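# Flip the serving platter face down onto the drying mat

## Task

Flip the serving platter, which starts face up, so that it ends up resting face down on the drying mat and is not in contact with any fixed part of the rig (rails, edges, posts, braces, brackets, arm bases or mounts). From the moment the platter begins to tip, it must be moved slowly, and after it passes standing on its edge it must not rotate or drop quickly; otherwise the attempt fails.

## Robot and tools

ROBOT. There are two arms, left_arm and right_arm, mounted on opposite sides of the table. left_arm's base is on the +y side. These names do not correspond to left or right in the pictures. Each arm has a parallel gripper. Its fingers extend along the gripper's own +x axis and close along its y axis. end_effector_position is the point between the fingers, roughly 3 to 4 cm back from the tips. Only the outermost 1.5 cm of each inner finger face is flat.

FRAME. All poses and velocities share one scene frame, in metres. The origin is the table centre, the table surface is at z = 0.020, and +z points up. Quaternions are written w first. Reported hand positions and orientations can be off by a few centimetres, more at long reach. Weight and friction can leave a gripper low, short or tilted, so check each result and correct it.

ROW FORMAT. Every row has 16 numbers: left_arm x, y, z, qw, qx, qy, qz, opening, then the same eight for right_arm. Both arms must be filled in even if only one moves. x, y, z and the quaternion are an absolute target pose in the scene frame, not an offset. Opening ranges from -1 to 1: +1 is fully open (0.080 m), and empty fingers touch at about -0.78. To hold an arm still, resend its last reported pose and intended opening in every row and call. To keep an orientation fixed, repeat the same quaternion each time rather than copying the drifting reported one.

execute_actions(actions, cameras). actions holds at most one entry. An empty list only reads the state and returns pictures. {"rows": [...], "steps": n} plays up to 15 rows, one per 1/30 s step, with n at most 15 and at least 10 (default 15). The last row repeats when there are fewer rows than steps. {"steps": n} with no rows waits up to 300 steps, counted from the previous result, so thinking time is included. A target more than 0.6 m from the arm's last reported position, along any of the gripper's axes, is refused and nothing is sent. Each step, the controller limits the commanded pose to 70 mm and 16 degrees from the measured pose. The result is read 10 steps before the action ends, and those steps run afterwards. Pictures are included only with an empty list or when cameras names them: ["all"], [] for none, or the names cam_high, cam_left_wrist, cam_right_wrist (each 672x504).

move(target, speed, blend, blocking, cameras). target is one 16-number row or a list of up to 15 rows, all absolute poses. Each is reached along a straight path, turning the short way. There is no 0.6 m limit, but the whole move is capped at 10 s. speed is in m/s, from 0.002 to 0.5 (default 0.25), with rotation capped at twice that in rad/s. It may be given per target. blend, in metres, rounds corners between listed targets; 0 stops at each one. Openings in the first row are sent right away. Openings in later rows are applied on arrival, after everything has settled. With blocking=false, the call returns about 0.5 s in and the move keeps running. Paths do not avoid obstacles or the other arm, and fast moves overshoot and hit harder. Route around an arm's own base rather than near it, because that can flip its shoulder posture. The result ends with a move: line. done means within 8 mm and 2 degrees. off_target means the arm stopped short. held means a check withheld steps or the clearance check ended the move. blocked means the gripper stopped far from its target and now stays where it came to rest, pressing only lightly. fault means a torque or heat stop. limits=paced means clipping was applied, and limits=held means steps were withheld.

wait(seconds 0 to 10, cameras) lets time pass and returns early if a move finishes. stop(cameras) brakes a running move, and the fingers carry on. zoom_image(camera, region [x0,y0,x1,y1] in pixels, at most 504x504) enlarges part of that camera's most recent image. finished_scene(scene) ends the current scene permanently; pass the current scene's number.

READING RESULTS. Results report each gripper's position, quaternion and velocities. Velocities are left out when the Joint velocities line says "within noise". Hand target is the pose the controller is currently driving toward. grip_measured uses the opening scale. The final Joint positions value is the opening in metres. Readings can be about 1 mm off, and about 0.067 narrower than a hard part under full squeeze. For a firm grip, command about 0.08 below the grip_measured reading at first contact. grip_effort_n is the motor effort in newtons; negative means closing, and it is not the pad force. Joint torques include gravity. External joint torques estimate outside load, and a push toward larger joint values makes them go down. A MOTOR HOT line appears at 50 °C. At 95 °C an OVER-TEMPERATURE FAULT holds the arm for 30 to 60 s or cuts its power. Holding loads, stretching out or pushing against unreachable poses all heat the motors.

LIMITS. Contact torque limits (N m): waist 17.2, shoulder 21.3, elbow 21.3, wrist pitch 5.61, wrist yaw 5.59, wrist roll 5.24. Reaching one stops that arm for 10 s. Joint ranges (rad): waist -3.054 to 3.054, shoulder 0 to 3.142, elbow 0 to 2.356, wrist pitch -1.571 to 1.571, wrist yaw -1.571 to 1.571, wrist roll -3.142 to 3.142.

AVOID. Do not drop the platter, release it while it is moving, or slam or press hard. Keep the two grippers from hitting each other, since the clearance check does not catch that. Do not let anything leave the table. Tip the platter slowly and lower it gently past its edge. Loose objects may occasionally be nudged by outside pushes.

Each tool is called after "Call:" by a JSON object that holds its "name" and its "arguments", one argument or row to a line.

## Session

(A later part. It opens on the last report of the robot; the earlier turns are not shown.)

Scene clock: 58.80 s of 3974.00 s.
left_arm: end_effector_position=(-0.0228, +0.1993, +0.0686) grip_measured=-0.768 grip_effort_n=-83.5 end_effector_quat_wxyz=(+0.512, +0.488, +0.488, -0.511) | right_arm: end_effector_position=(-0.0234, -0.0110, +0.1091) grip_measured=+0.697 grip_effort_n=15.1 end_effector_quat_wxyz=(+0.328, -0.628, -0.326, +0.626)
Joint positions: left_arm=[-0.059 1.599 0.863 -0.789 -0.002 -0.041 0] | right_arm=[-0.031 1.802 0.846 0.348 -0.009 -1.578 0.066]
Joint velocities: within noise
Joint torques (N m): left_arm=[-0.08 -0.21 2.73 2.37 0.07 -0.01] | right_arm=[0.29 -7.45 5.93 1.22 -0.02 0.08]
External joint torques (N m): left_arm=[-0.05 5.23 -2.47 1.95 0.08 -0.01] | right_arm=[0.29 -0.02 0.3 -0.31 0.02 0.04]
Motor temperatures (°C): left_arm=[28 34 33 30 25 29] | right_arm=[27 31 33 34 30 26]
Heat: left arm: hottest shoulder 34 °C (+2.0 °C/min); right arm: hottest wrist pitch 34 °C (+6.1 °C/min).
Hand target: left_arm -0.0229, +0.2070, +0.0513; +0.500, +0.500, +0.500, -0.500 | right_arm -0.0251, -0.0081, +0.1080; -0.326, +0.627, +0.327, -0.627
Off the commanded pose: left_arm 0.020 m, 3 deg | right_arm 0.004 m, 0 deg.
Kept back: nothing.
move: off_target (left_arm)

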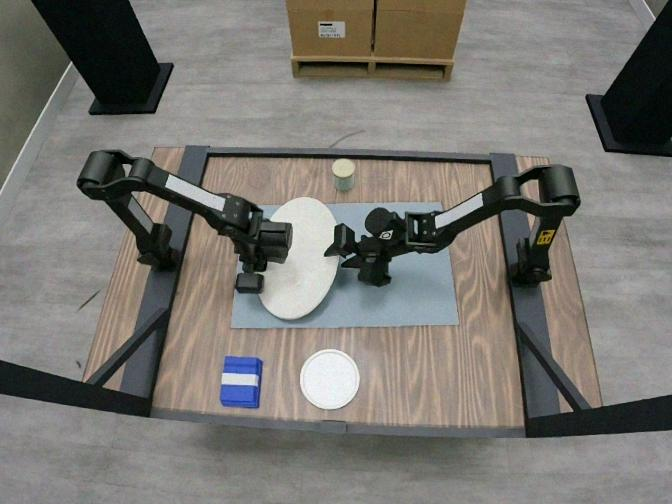

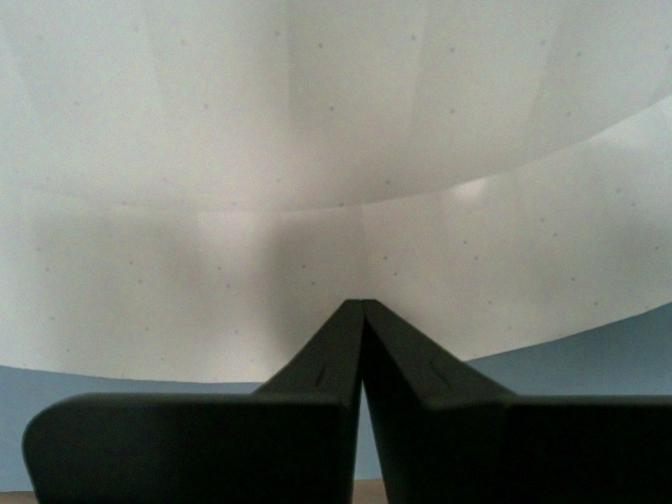

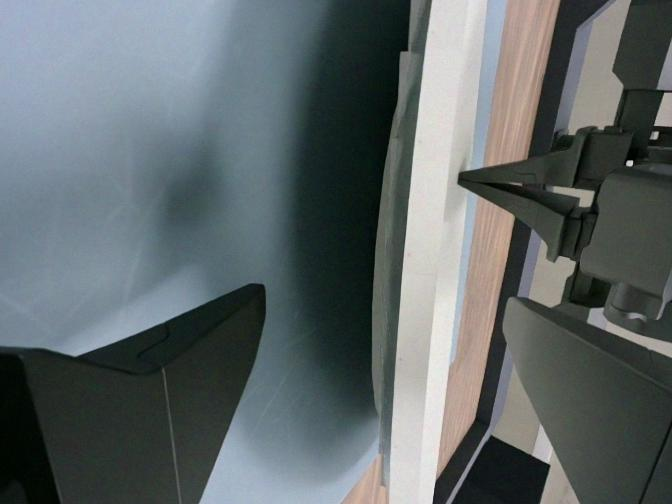

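Call:
{"name": "move", "arguments": {
  "target": [-0.023,0.206,0.05,0.5,0.5,0.5,-0.5,-0.9,-0.025,0.02,0.108,0.3265,-0.6272,-0.3265,0.6272,0.7],
  "speed": 0.05
}}

Scene clock: 59.97 s of 3974.00 s.
left_arm: end_effector_position=(-0.0228, +0.1993, +0.0686) grip_measured=-0.768 grip_effort_n=-83.5 end_effector_quat_wxyz=(+0.512, +0.488, +0.488, -0.511) | right_arm: end_effector_position=(-0.0233, +0.0171, +0.1099) grip_measured=+0.697 grip_effort_n=15.1 end_effector_quat_wxyz=(+0.328, -0.627, -0.327, +0.626)
Joint positions: left_arm=[-0.059 1.599 0.863 -0.789 -0.002 -0.041 0] | right_arm=[-0.031 1.89 0.968 0.314 -0.009 -1.578 0.066]
Joint velocities: within noise
Joint torques (N m): left_arm=[-0.09 -0.21 2.73 2.38 0.08 -0.01] | right_arm=[0.06 -8.3 5.99 1.18 -0.01 0.07]
External joint torques (N m): left_arm=[-0.1 5.25 -2.51 1.94 0.09 -0.01] | right_arm=[0.05 0.06 0.11 -0.4 0.03 0.02]
Motor temperatures (°C): left_arm=[28 33 33 31 25 29] | right_arm=[27 31 33 34 30 26]
Heat: left arm: hottest shoulder 33 °C (+1.0 °C/min); right arm: hottest wrist pitch 34 °C (+6.0 °C/min).
Hand target: left_arm -0.0229, +0.2070, +0.0513; +0.500, +0.500, +0.500, -0.500 | right_arm -0.0250, +0.0199, +0.1081; -0.327, +0.627, +0.327, -0.627
Off the commanded pose: left_arm 0.020 m, 3 deg | right_arm 0.004 m, 0 deg.
Kept back: nothing.
move: off_target (left_arm)

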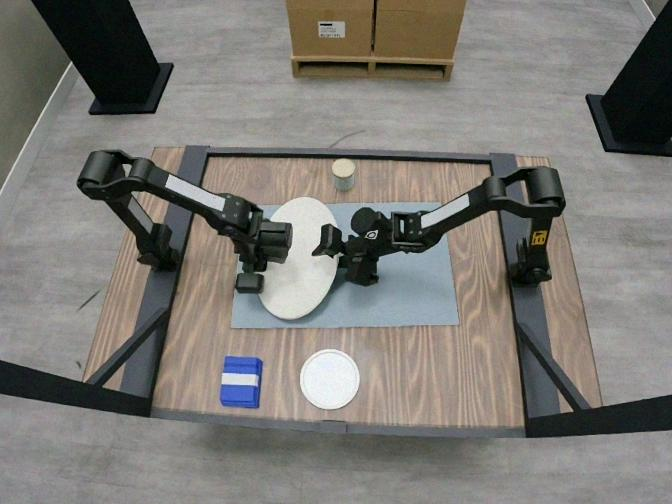

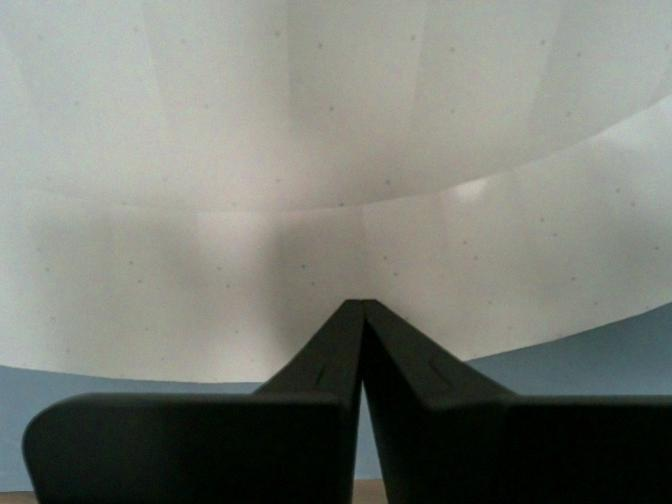

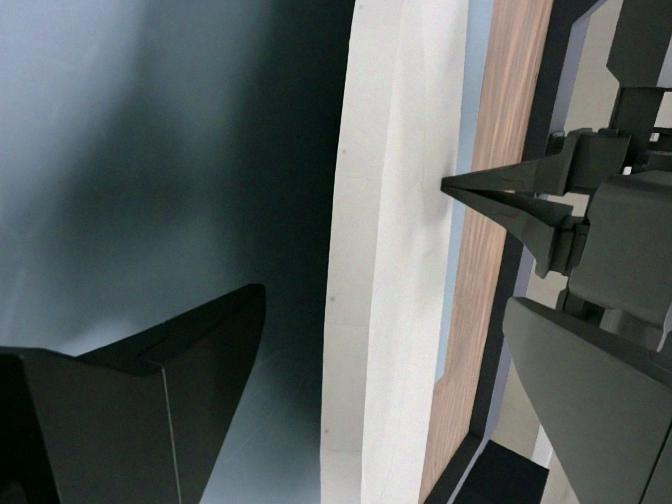

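Call:
{"name": "move", "arguments": {
  "target": [
    [-0.023,0.206,0.05,0.5,0.5,0.5,-0.5,-0.9,-0.025,0.03,0.101,0.3265,-0.6272,-0.3265,0.6272,0.7],
    [-0.023,0.206,0.05,0.5,0.5,0.5,-0.5,-0.9,-0.025,0.03,0.101,0.3265,-0.6272,-0.3265,0.6272,0.2]
  ],
  "speed": 0.05
}}

Scene clock: 61.67 s of 3974.00 s.
left_arm: end_effector_position=(-0.0228, +0.1993, +0.0686) grip_measured=-0.768 grip_effort_n=-83.5 end_effector_quat_wxyz=(+0.512, +0.488, +0.488, -0.511) | right_arm: end_effector_position=(-0.0234, +0.0266, +0.1021) grip_measured=+0.204 grip_effort_n=-17.9 end_effector_quat_wxyz=(+0.326, -0.628, -0.325, +0.627)
Joint positions: left_arm=[-0.059 1.599 0.863 -0.789 -0.002 -0.041 0] | right_arm=[-0.03 1.939 1.005 0.321 -0.009 -1.578 0.044]
Joint velocities: within noise
Joint torques (N m): left_arm=[-0.08 -0.2 2.74 2.38 0.08 -0.01] | right_arm=[0.18 -8.5 6.07 1.51 -0.04 0.12]
External joint torques (N m): left_arm=[-0.08 5.29 -2.52 1.94 0.08 -0.01] | right_arm=[0.14 0.05 0.29 -0.04 0 0.08]
Motor temperatures (°C): left_arm=[28 33 33 31 25 29] | right_arm=[27 31 33 34 30 26]
Heat: left arm: hottest shoulder 33 °C (+1.0 °C/min); right arm: hottest wrist pitch 34 °C (+5.0 °C/min).
Hand target: left_arm -0.0229, +0.2070, +0.0513; +0.500, +0.500, +0.500, -0.500 | right_arm -0.0250, +0.0298, +0.1009; -0.326, +0.627, +0.326, -0.627
Off the commanded pose: left_arm 0.020 m, 3 deg | right_arm 0.004 m, 0 deg.
Kept back: nothing.
move: off_target (left_arm)

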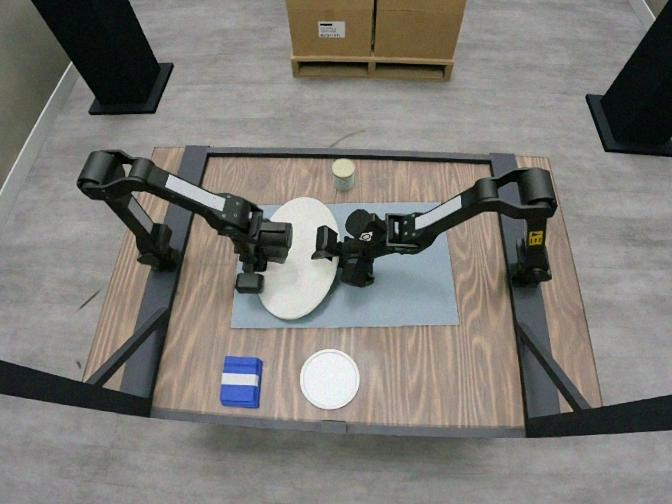

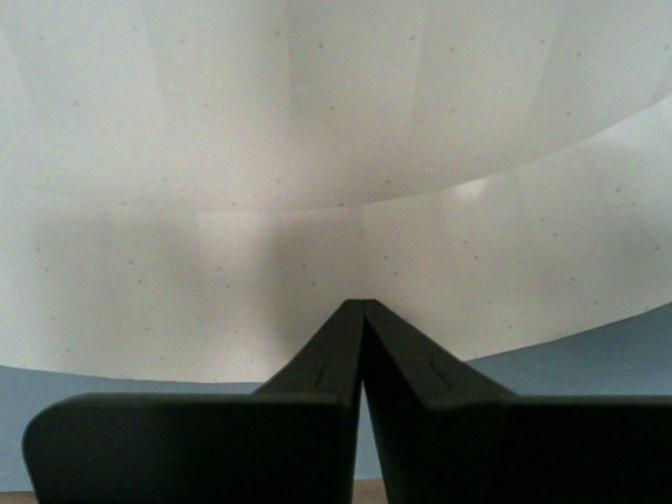

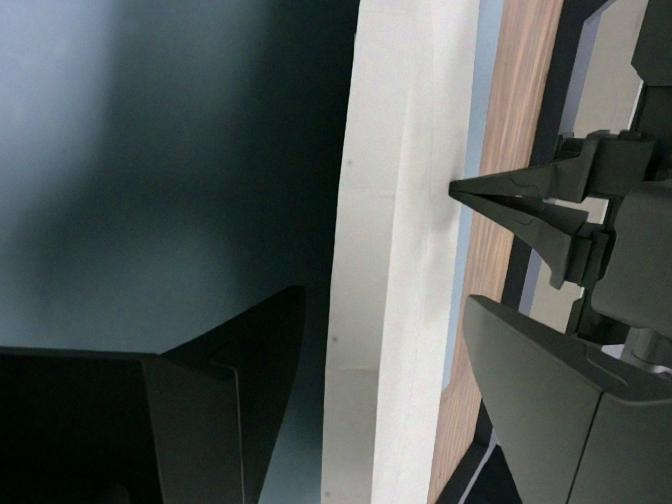

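Call:
{"name": "move", "arguments": {
  "target": [
    [-0.023,0.206,0.05,0.5,0.5,0.5,-0.5,-0.9,-0.025,0.033,0.103,0.3265,-0.6272,-0.3265,0.6272,0.2],
    [-0.023,0.206,0.05,0.5,0.5,0.5,-0.5,-0.9,-0.025,0.033,0.104,0.3265,-0.6272,-0.3265,0.6272,-0.2]
  ],
  "speed": 0.05
}}

Scene clock: 63.23 s of 3974.00 s.
left_arm: end_effector_position=(-0.0228, +0.1993, +0.0686) grip_measured=-0.768 grip_effort_n=-83.5 end_effector_quat_wxyz=(+0.512, +0.488, +0.488, -0.511) | right_arm: end_effector_position=(-0.0233, +0.0290, +0.1032) grip_measured=-0.196 grip_effort_n=-20.2 end_effector_quat_wxyz=(+0.325, -0.629, -0.323, +0.628)
Joint positions: left_arm=[-0.059 1.599 0.863 -0.789 -0.002 -0.041 0] | right_arm=[-0.03 1.943 1.023 0.301 -0.009 -1.578 0.026]
Joint velocities: within noise
Joint torques (N m): left_arm=[-0.1 -0.2 2.74 2.37 0.08 -0.01] | right_arm=[0.37 -9.3 5.94 1.74 0.02 0.05]
External joint torques (N m): left_arm=[-0.1 5.24 -2.51 1.93 0.08 -0.01] | right_arm=[0.37 -0.62 0.09 0.19 0.05 0]
Motor temperatures (°C): left_arm=[28 33 33 32 25 29] | right_arm=[27 32 33 34 30 26]
Heat: left arm: hottest shoulder 33 °C (+0.0 °C/min); right arm: hottest wrist pitch 34 °C (+5.1 °C/min).
Hand target: left_arm -0.0229, +0.2070, +0.0513; +0.500, +0.500, +0.500, -0.500 | right_arm -0.0250, +0.0330, +0.1042; -0.327, +0.627, +0.327, -0.627
Off the commanded pose: left_arm 0.020 m, 3 deg | right_arm 0.004 m, 0 deg.
Kept back: nothing.
move: off_target (left_arm)

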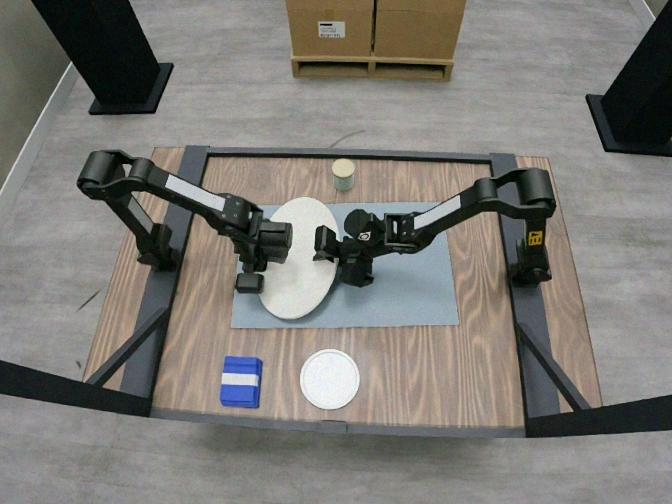

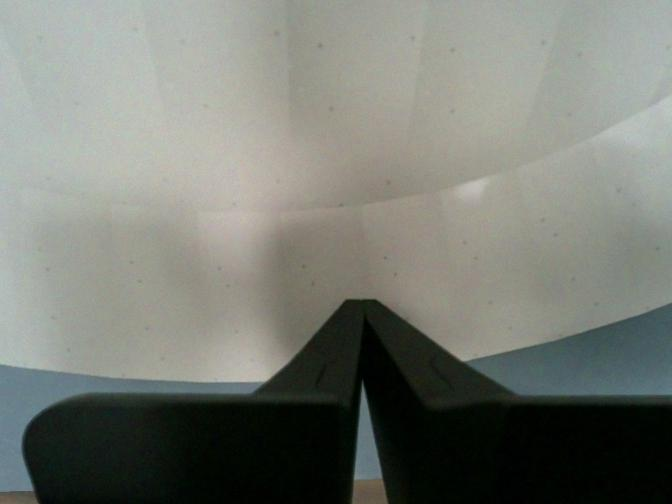

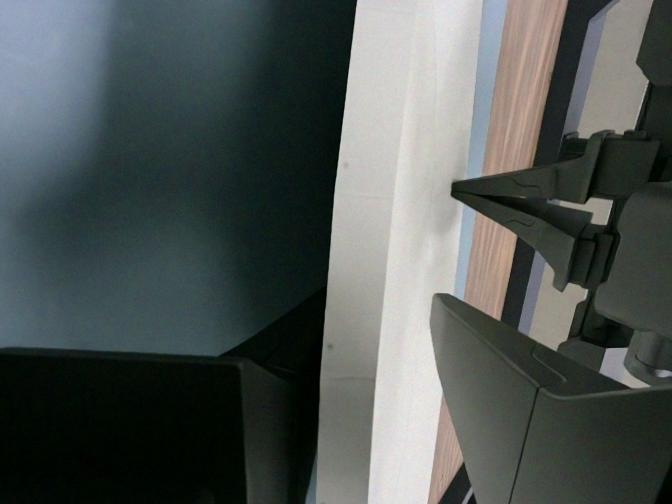

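Call:
{"name": "move", "arguments": {
  "target": [
    [-0.023,0.206,0.05,0.5,0.5,0.5,-0.5,-0.9,-0.025,0.033,0.106,0.3536,-0.6124,-0.3536,0.6124,-0.2],
    [-0.023,0.206,0.05,0.5,0.5,0.5,-0.5,-0.9,-0.025,0.033,0.106,0.3536,-0.6124,-0.3536,0.6124,-0.5],
    [-0.023,0.206,0.05,0.5,0.5,0.5,-0.5,-0.9,-0.025,0.033,0.106,0.3642,-0.6061,-0.3642,0.6061,-0.9]
  ],
  "speed": 0.05
}}

Scene clock: 66.47 s of 3974.00 s.
left_arm: end_effector_position=(-0.0228, +0.1994, +0.0686) grip_measured=-0.768 grip_effort_n=-83.5 end_effector_quat_wxyz=(+0.512, +0.488, +0.488, -0.511) | right_arm: end_effector_position=(-0.0234, +0.0241, +0.0964) grip_measured=-0.626 grip_effort_n=-83.5 end_effector_quat_wxyz=(+0.352, -0.615, -0.351, +0.613)
Joint positions: left_arm=[-0.059 1.599 0.863 -0.789 -0.002 -0.041 0] | right_arm=[-0.03 1.96 0.924 0.505 -0.009 -1.578 0.007]
Joint velocities: within noise
Joint torques (N m): left_arm=[-0.08 -0.18 2.74 2.4 0.07 -0.01] | right_arm=[0.07 -9.34 6.31 3.16 0 0.14]
External joint torques (N m): left_arm=[-0.05 5.27 -2.47 1.98 0.08 -0.01] | right_arm=[0.05 -0.85 0.79 1.53 0.03 0.09]
Motor temperatures (°C): left_arm=[28 33 32 33 25 29] | right_arm=[27 33 33 35 30 26]
Heat: left arm: hottest shoulder 33 °C (+0.0 °C/min); right arm: hottest wrist pitch 35 °C (+5.0 °C/min).
Hand target: left_arm -0.0229, +0.2070, +0.0513; +0.500, +0.500, +0.500, -0.500 | right_arm -0.0250, +0.0326, +0.1063; -0.364, +0.606, +0.364, -0.606
Off the commanded pose: left_arm 0.020 m, 3 deg | right_arm 0.013 m, 2 deg.
Kept back: nothing.
move: off_target (left_arm, right_arm); target 3's new opening was sent with right_arm's hand 0.012 m and 2 deg from that target

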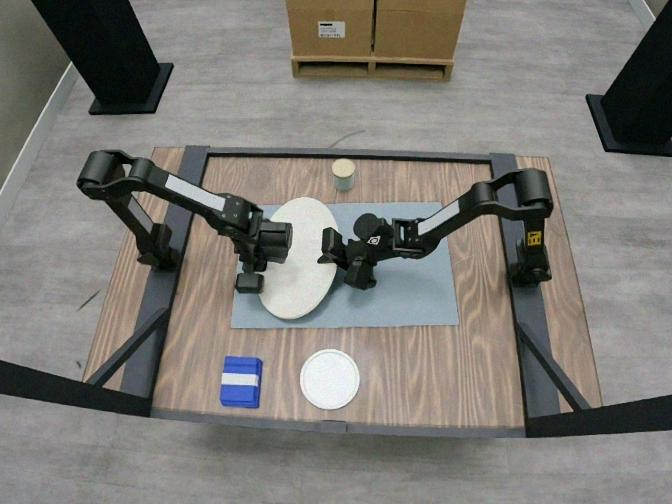

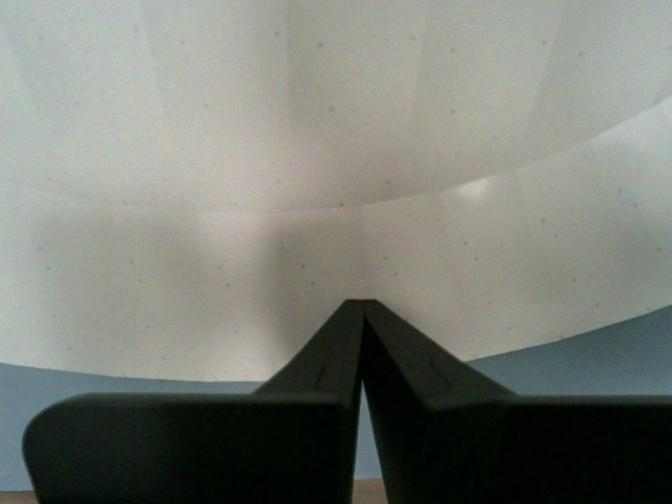

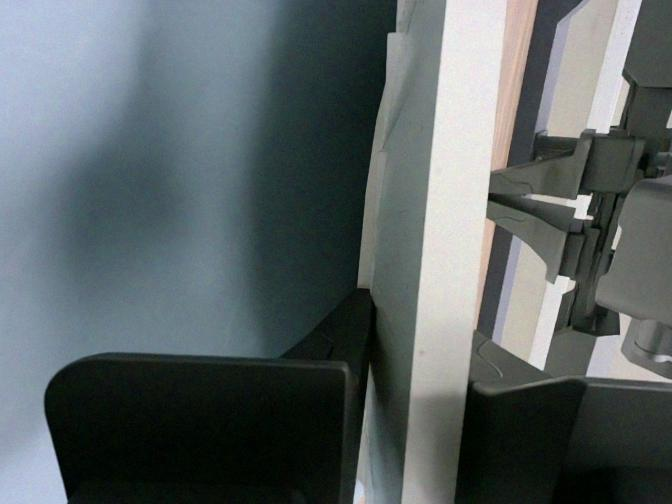

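Call:
{"name": "move", "arguments": {
  "target": [
    [-0.023,0.206,0.12,0.5,0.5,0.5,-0.5,-0.9,-0.025,0.033,0.110,0.3642,-0.6061,-0.3642,0.6061,-0.9],
    [-0.15,0.2,0.25,0.5,0.5,0.5,-0.5,-0.9,-0.025,0.033,0.110,0.3642,-0.6061,-0.3642,0.6061,-0.9]
  ],
  "speed": 0.1,
  "cameras": ["cam_high"]
}}

Call:
{"name": "move", "arguments": {
  "target": [-0.15,0.2,0.25,0.5,0.5,0.5,-0.5,-0.9,-0.025,-0.06,0.108,0.3642,-0.6061,-0.3642,0.6061,-0.9],
  "speed": 0.03
}}

Scene clock: 69.97 s of 3974.00 s.
left_arm: end_effector_position=(-0.1483, +0.2015, +0.2510) grip_measured=-0.768 grip_effort_n=-83.5 end_effector_quat_wxyz=(+0.502, +0.495, +0.497, -0.506) | right_arm: end_effector_position=(-0.0240, +0.0237, +0.0951) grip_measured=-0.626 grip_effort_n=-83.5 end_effector_quat_wxyz=(+0.352, -0.614, -0.348, +0.615)
Joint positions: left_arm=[-0.505 1.657 1.672 -1.568 -0.002 -0.486 0] | right_arm=[-0.029 1.961 0.924 0.502 -0.009 -1.573 0.007]
Joint velocities: within noise
Joint torques (N m): left_arm=[-0.18 -4.58 7.57 0.04 0.05 -0.08] | right_arm=[0.37 -10.69 6.8 2.42 -0.04 -0.08]
External joint torques (N m): left_arm=[-0.19 1.72 1.95 -0.34 0.08 -0.08] | right_arm=[0.32 -2.3 1.34 0.81 -0.01 -0.13]
Motor temperatures (°C): left_arm=[28 33 33 33 25 29] | right_arm=[27 34 34 36 30 26]
Heat: left arm: hottest shoulder 33 °C (+0.0 °C/min); right arm: hottest wrist pitch 36 °C (+5.0 °C/min).
Hand target: left_arm -0.1500, +0.2000, +0.2497; +0.501, +0.496, +0.499, -0.504 | right_arm -0.0250, +0.0325, +0.1103; -0.364, +0.606, +0.364, -0.606
Off the commanded pose: left_arm 0.003 m, 1 deg | right_arm 0.018 m, 3 deg.
joint sent to its limit (left arm) — joint 4 (wrist pitch), lower limit.
Kept back: nothing.
move: off_target (right_arm)
Images, in order (width x height): cam_high 672x504.

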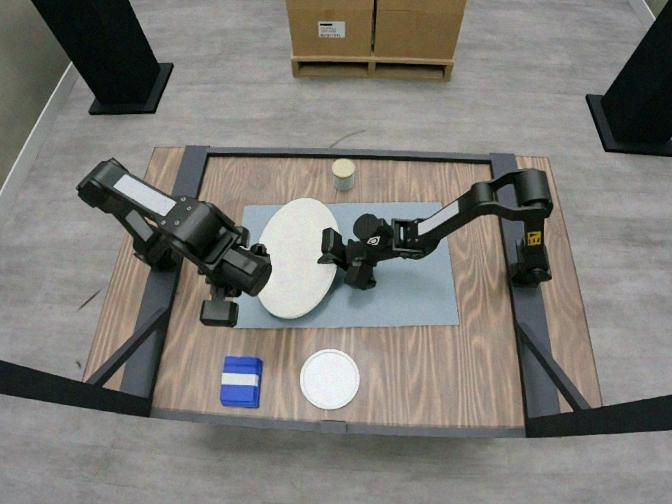

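Scene clock: 73.30 s of 3974.00 s.
left_arm: end_effector_position=(-0.1483, +0.2015, +0.2510) grip_measured=-0.768 grip_effort_n=-83.5 end_effector_quat_wxyz=(+0.502, +0.495, +0.497, -0.506) | right_arm: end_effector_position=(-0.0253, -0.0621, +0.0917) grip_measured=-0.626 grip_effort_n=-83.5 end_effector_quat_wxyz=(+0.350, -0.614, -0.347, +0.616)
Joint positions: left_arm=[-0.505 1.657 1.672 -1.568 -0.002 -0.486 0] | right_arm=[-0.029 1.715 0.558 0.618 -0.011 -1.573 0.007]
Joint velocities: within noise
Joint torques (N m): left_arm=[-0.18 -4.48 7.56 0.05 0.05 -0.07] | right_arm=[-0.17 -11.78 3.41 2.43 -0.06 -0.11]
External joint torques (N m): left_arm=[-0.18 1.87 1.9 -0.34 0.08 -0.07] | right_arm=[-0.15 -5.61 -1.64 0.8 -0.03 -0.16]
Motor temperatures (°C): left_arm=[28 33 33 32 25 29] | right_arm=[27 35 33 36 30 26]
Heat: left arm: hottest shoulder 33 °C (+0.0 °C/min); right arm: hottest wrist pitch 36 °C (+5.1 °C/min).
Hand target: left_arm -0.1500, +0.2000, +0.2497; +0.501, +0.496, +0.499, -0.504 | right_arm -0.0250, -0.0599, +0.1076; -0.364, +0.606, +0.364, -0.606
Off the commanded pose: left_arm 0.003 m, 1 deg | right_arm 0.016 m, 3 deg.
joint sent to its limit (left arm) — joint 4 (wrist pitch), lower limit.
Kept back: nothing.
move: off_target (right_arm)

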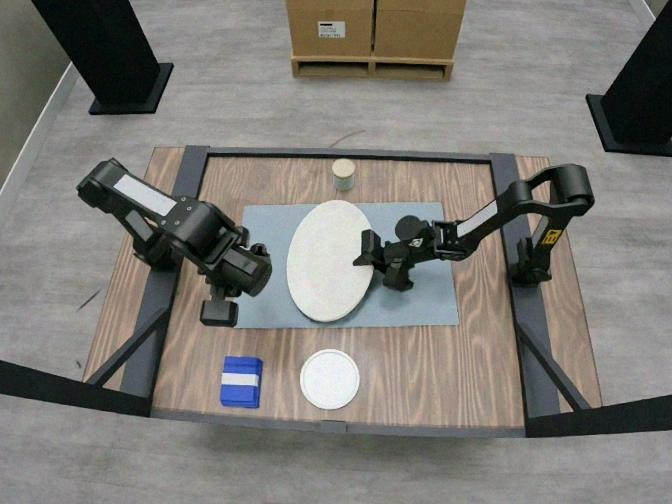

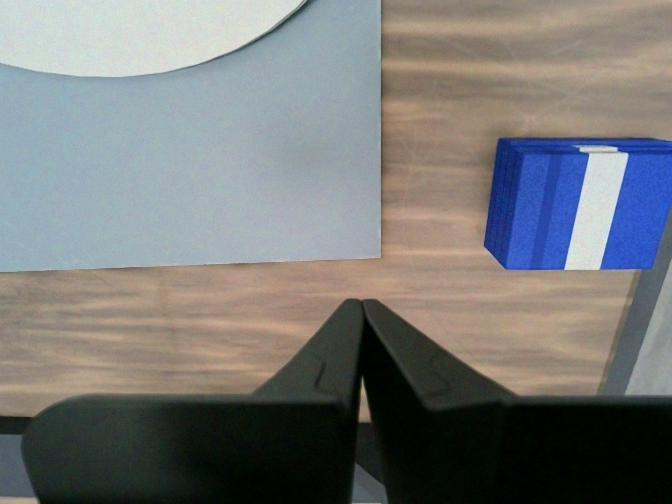

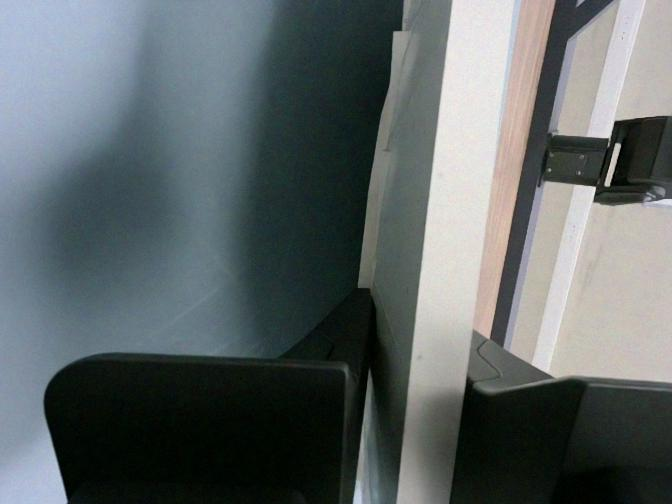

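Call:
{"name": "move", "arguments": {
  "target": [
    [-0.15,0.2,0.25,0.5,0.5,0.5,-0.5,-0.9,-0.025,-0.105,0.11,0.3642,-0.6061,-0.3642,0.6061,-0.9],
    [-0.15,0.2,0.25,0.5,0.5,0.5,-0.5,-0.9,-0.027,-0.13,0.15,0.3536,-0.6124,-0.3536,0.6124,-0.9],
    [-0.15,0.2,0.25,0.5,0.5,0.5,-0.5,-0.9,-0.028,-0.168,0.183,0.2988,-0.6409,-0.2988,0.6409,-0.9]
  ],
  "speed": 0.035
}}

Scene clock: 79.67 s of 3974.00 s.
left_arm: end_effector_position=(-0.1483, +0.2015, +0.2510) grip_measured=-0.768 grip_effort_n=-83.5 end_effector_quat_wxyz=(+0.502, +0.495, +0.497, -0.506) | right_arm: end_effector_position=(-0.0285, -0.1861, +0.1408) grip_measured=-0.626 grip_effort_n=-83.5 end_effector_quat_wxyz=(+0.254, -0.657, -0.253, +0.663)
Joint positions: left_arm=[-0.505 1.657 1.672 -1.568 -0.002 -0.486 0] | right_arm=[-0.025 1.035 0.527 -0.329 -0.013 -1.572 0.007]
Joint velocities: within noise
Joint torques (N m): left_arm=[-0.04 -5.73 6.62 0.19 -0.03 0] | right_arm=[-0.08 -4.26 5.93 1.67 -0.03 0.03]
External joint torques (N m): left_arm=[-0.01 0.44 1.06 -0.19 0 0] | right_arm=[-0.07 -1.57 -0.76 0.29 0.02 -0.01]
Motor temperatures (°C): left_arm=[28 33 34 31 25 29] | right_arm=[27 36 35 39 30 26]
Heat: left arm: hottest elbow 34 °C (+1.0 °C/min); right arm: hottest wrist pitch 39 °C (+7.0 °C/min).
Hand target: left_arm -0.1483, +0.2015, +0.2510; +0.502, +0.495, +0.497, -0.506 | right_arm -0.0285, -0.1841, +0.1454; -0.261, +0.655, +0.259, -0.661
Off the commanded pose: left_arm 0.003 m, 1 deg | right_arm 0.046 m, 8 deg.
Kept back: nothing.
move: blocked (right_arm; both arms now hold where they are)

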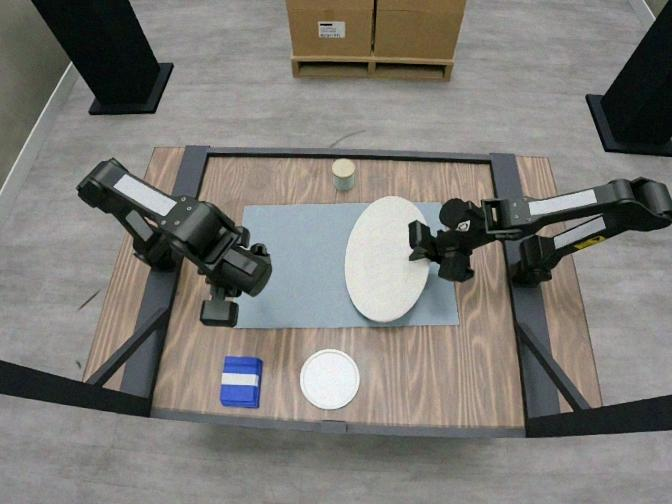

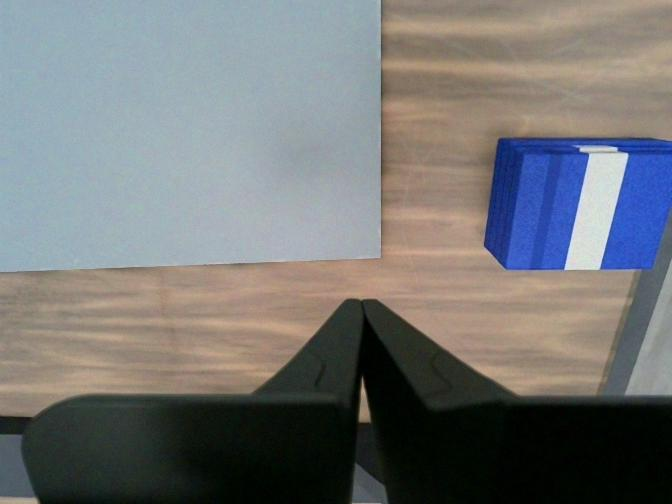

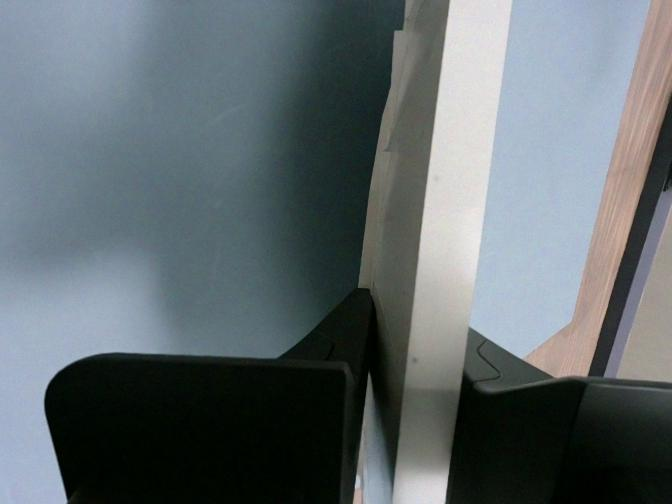

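Call:
{"name": "move", "arguments": {
  "target": [
    [-0.148,0.2015,0.251,0.5,0.5,0.5,-0.5,-0.9,-0.028,-0.175,0.18,0.2763,-0.6509,-0.2763,0.6509,-0.9],
    [-0.148,0.2015,0.251,0.5,0.5,0.5,-0.5,-0.9,-0.028,-0.16,0.222,0.2418,-0.6645,-0.2418,0.6645,-0.9]
  ],
  "speed": 0.035
}}

Scene clock: 92.30 s of 3974.00 s.
left_arm: end_effector_position=(-0.1483, +0.2015, +0.2510) grip_measured=-0.768 grip_effort_n=-83.5 end_effector_quat_wxyz=(+0.502, +0.495, +0.497, -0.506) | right_arm: end_effector_position=(-0.0283, -0.1831, +0.1767) grip_measured=-0.626 grip_effort_n=-83.5 end_effector_quat_wxyz=(+0.189, -0.679, -0.186, +0.685)
Joint positions: left_arm=[-0.505 1.657 1.672 -1.568 -0.002 -0.486 0] | right_arm=[-0.024 1.16 0.838 -0.711 -0.011 -1.572 0.007]
Joint velocities: within noise
Joint torques (N m): left_arm=[-0.03 -5.73 6.62 0.19 -0.03 0] | right_arm=[-0.22 -5.5 6.24 1.61 -0.06 0.03]
External joint torques (N m): left_arm=[-0.02 0.54 1.01 -0.18 0 0] | right_arm=[-0.23 -2.05 -0.36 0.48 0 0]
Motor temperatures (°C): left_arm=[28 34 34 29 25 29] | right_arm=[27 35 37 37 30 26]
Heat: left arm: hottest shoulder 34 °C (+0.0 °C/min); right arm: hottest elbow 37 °C (+4.0 °C/min).
Hand target: left_arm -0.1483, +0.2015, +0.2510; +0.502, +0.495, +0.497, -0.506 | right_arm -0.0283, -0.1801, +0.1827; -0.198, +0.676, +0.196, -0.682
Off the commanded pose: left_arm 0.000 m, 1 deg | right_arm 0.051 m, 9 deg.
Kept back: nothing.
move: blocked (right_arm; both arms now hold where they are)

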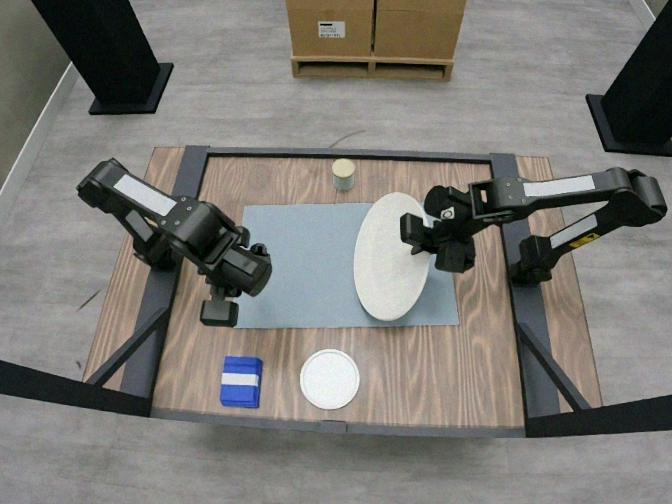

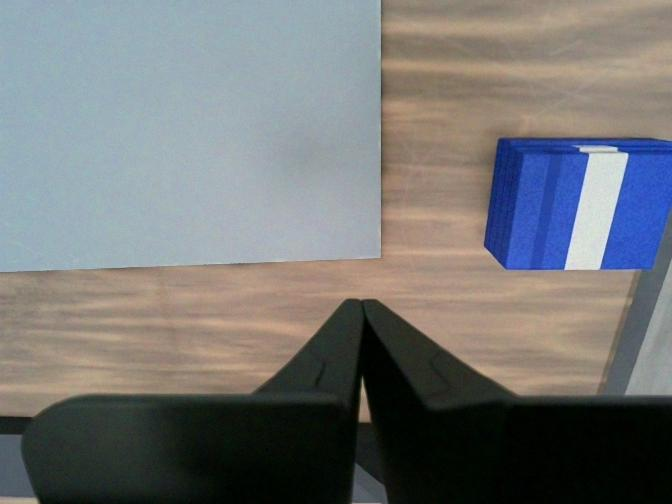

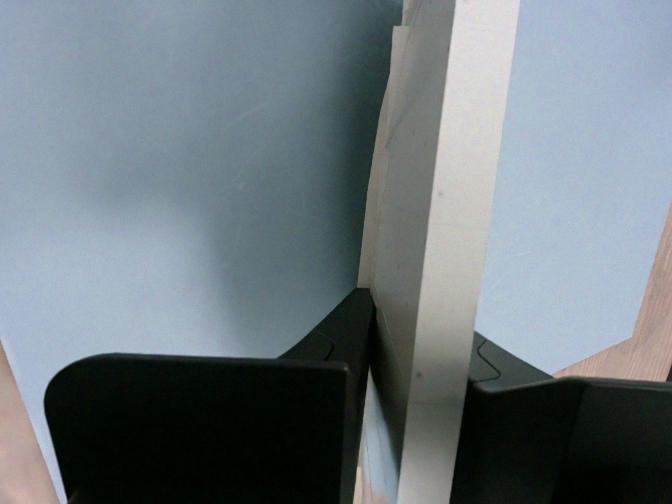

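Call:
{"name": "move", "arguments": {
  "target": [
    [-0.148,0.2015,0.251,0.5,0.5,0.5,-0.5,-0.9,-0.028,-0.16,0.225,0.141,-0.6929,-0.141,0.6929,-0.9],
    [-0.148,0.2015,0.251,0.5,0.5,0.5,-0.5,-0.9,-0.028,-0.12,0.25,0.0862,-0.7018,-0.0862,0.7018,-0.9]
  ],
  "speed": 0.04
}}

Scene clock: 102.60 s of 3974.00 s.
left_arm: end_effector_position=(-0.1483, +0.2015, +0.2510) grip_measured=-0.768 grip_effort_n=-83.5 end_effector_quat_wxyz=(+0.502, +0.495, +0.497, -0.506) | right_arm: end_effector_position=(-0.0276, -0.1305, +0.2273) grip_measured=-0.626 grip_effort_n=-83.5 end_effector_quat_wxyz=(+0.058, -0.702, -0.054, +0.708)
Joint positions: left_arm=[-0.505 1.657 1.672 -1.568 -0.002 -0.486 0] | right_arm=[-0.024 1.671 1.58 -1.321 -0.009 -1.572 0.007]
Joint velocities: within noise
Joint torques (N m): left_arm=[0.11 -5.52 6.7 0.05 0.05 0.05] | right_arm=[0.42 -10.88 10.43 1.09 0.26 -0.01]
External joint torques (N m): left_arm=[0.08 0.8 1.11 -0.31 0.08 0.05] | right_arm=[0.42 -4.16 4.48 0.53 0.32 -0.02]
Motor temperatures (°C): left_arm=[28 35 35 28 25 29] | right_arm=[27 35 38 36 30 26]
Heat: left arm: hottest shoulder 35 °C (+1.0 °C/min); right arm: hottest elbow 38 °C (+5.0 °C/min).
Hand target: left_arm -0.1480, +0.2015, +0.2506; +0.501, +0.495, +0.498, -0.505 | right_arm -0.0281, -0.1212, +0.2501; -0.086, +0.702, +0.086, -0.702
Off the commanded pose: left_arm 0.000 m, 1 deg | right_arm 0.025 m, 5 deg.
joint sent to its limit (left arm) — joint 4 (wrist pitch), lower limit.
Kept back: nothing.
move: off_target (right_arm)

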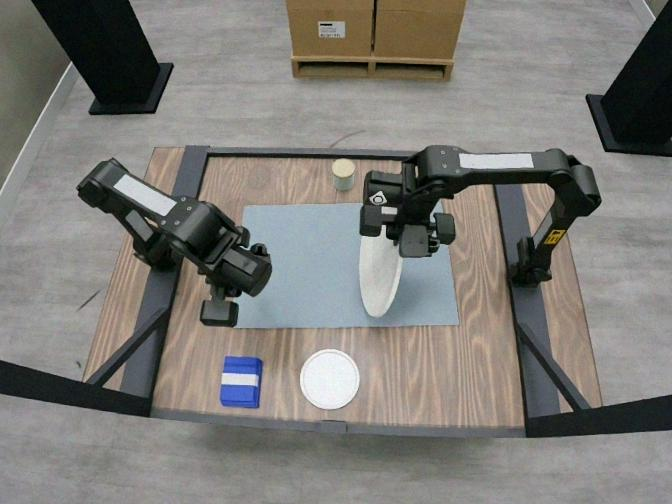

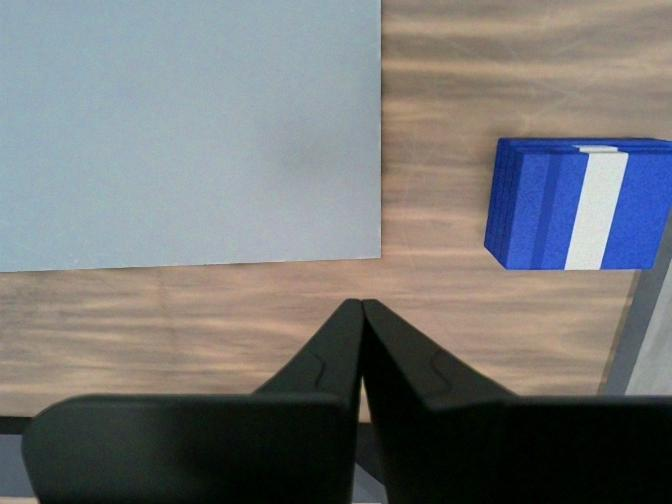

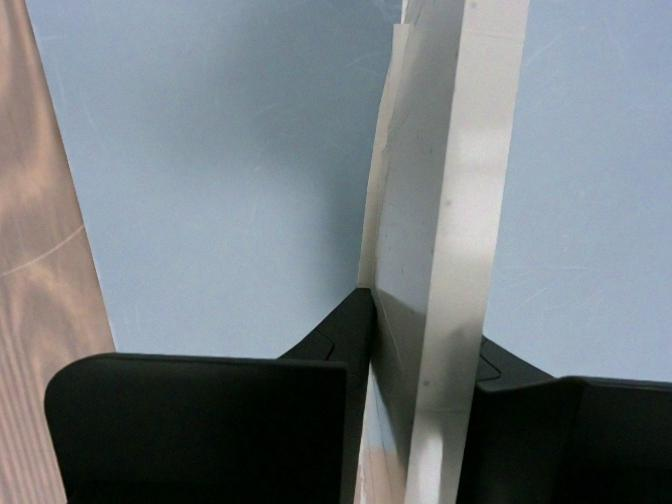

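Call:
{"name": "move", "arguments": {
  "target": [
    [-0.148,0.2015,0.251,0.5,0.5,0.5,-0.5,-0.9,-0.028,-0.12,0.29,0.0862,-0.7018,-0.0862,0.7018,-0.9]
  ],
  "speed": 0.03
}}

Scene clock: 106.30 s of 3974.00 s.
left_arm: end_effector_position=(-0.1483, +0.2015, +0.2510) grip_measured=-0.768 grip_effort_n=-83.5 end_effector_quat_wxyz=(+0.502, +0.495, +0.497, -0.506) | right_arm: end_effector_position=(-0.0285, -0.1262, +0.2655) grip_measured=-0.626 grip_effort_n=-83.5 end_effector_quat_wxyz=(+0.056, -0.702, -0.053, +0.708)
Joint positions: left_arm=[-0.505 1.657 1.672 -1.568 -0.002 -0.486 0] | right_arm=[-0.021 1.726 1.799 -1.489 -0.009 -1.572 0.007]
Joint velocities: within noise
Joint torques (N m): left_arm=[0.12 -5.53 6.7 0.05 0.05 0.04] | right_arm=[0.12 -11.89 10.38 0.86 0.24 -0.04]
External joint torques (N m): left_arm=[0.1 0.75 1.09 -0.32 0.08 0.04] | right_arm=[0.12 -5.02 4.72 0.33 0.3 -0.05]
Motor temperatures (°C): left_arm=[28 35 35 28 25 29] | right_arm=[27 36 40 35 30 26]
Heat: left arm: hottest shoulder 35 °C (+1.0 °C/min); right arm: hottest elbow 40 °C (+8.1 °C/min).
Hand target: left_arm -0.1480, +0.2015, +0.2506; +0.501, +0.495, +0.498, -0.505 | right_arm -0.0281, -0.1214, +0.2898; -0.086, +0.702, +0.086, -0.702
Off the commanded pose: left_arm 0.000 m, 1 deg | right_arm 0.025 m, 5 deg.
joint sent to its limit (left arm) — joint 4 (wrist pitch), lower limit.
Kept back: nothing.
move: off_target (right_arm)

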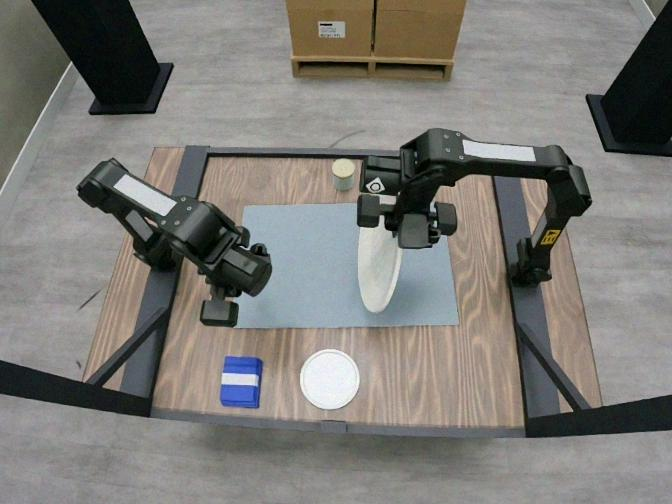

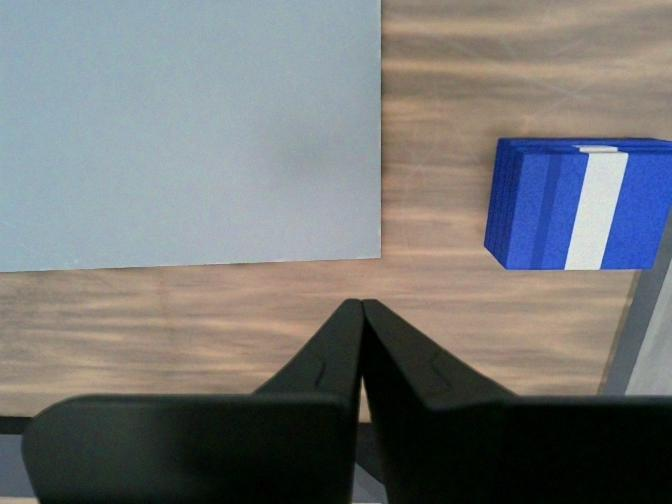

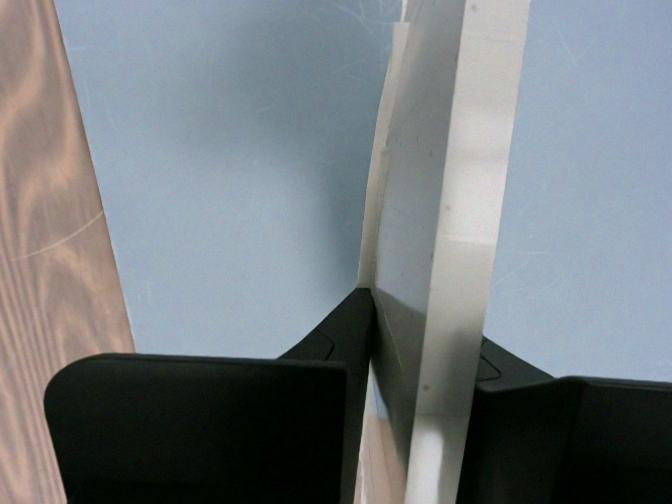

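Call:
{"name": "move", "arguments": {
  "target": [
    [-0.148,0.2015,0.251,0.5,0.5,0.5,-0.5,-0.9,-0.03,-0.025,0.297,0.1,-0.7,-0.1,0.7,-0.9]
  ],
  "speed": 0.03
}}

Scene clock: 110.00 s of 3974.00 s.
left_arm: end_effector_position=(-0.1483, +0.2015, +0.2510) grip_measured=-0.768 grip_effort_n=-83.5 end_effector_quat_wxyz=(+0.502, +0.495, +0.497, -0.506) | right_arm: end_effector_position=(-0.0299, -0.0310, +0.2644) grip_measured=-0.626 grip_effort_n=-83.5 end_effector_quat_wxyz=(+0.079, -0.700, -0.078, +0.706)
Joint positions: left_arm=[-0.505 1.657 1.672 -1.568 -0.002 -0.486 0] | right_arm=[-0.017 2.099 2.295 -1.544 -0.009 -1.57 0.007]
Joint velocities: within noise
Joint torques (N m): left_arm=[0.11 -5.51 6.71 0.05 0.05 0.05] | right_arm=[0.07 -16.43 10.29 1.46 0.27 0.08]
External joint torques (N m): left_arm=[0.14 0.72 1.1 -0.34 0.07 0.05] | right_arm=[0.11 -7 4.76 0.8 0.33 0.07]
Motor temperatures (°C): left_arm=[28 35 35 28 25 29] | right_arm=[27 38 41 35 30 25]
Heat: left arm: hottest shoulder 35 °C (+1.0 °C/min); right arm: hottest elbow 41 °C (+9.0 °C/min).
Hand target: left_arm -0.1480, +0.2015, +0.2506; +0.501, +0.495, +0.498, -0.505 | right_arm -0.0300, -0.0275, +0.2963; -0.117, +0.697, +0.116, -0.698
Off the commanded pose: left_arm 0.000 m, 1 deg | right_arm 0.033 m, 4 deg.
joint sent to its limit (left arm) — joint 4 (wrist pitch), lower limit.
joint sent to its limit (right arm) — joint 3 (elbow), upper limit, where the elbow is as straight as it goes.
Kept back: nothing.
move: off_target (right_arm)

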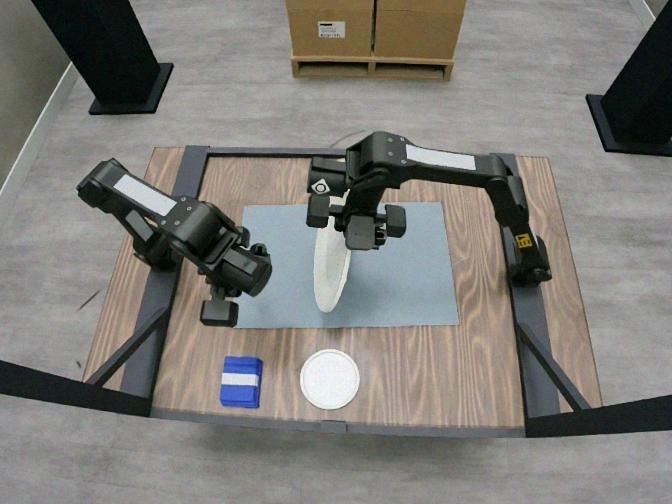

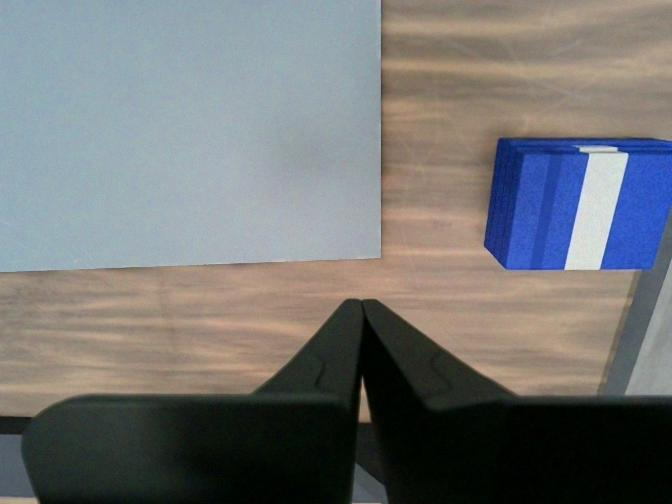

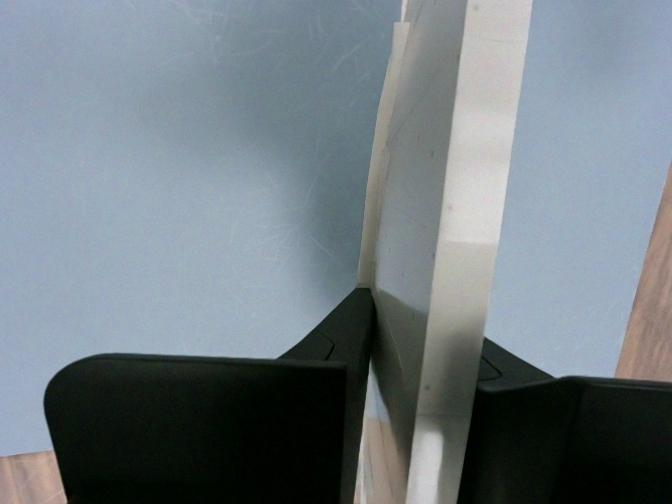

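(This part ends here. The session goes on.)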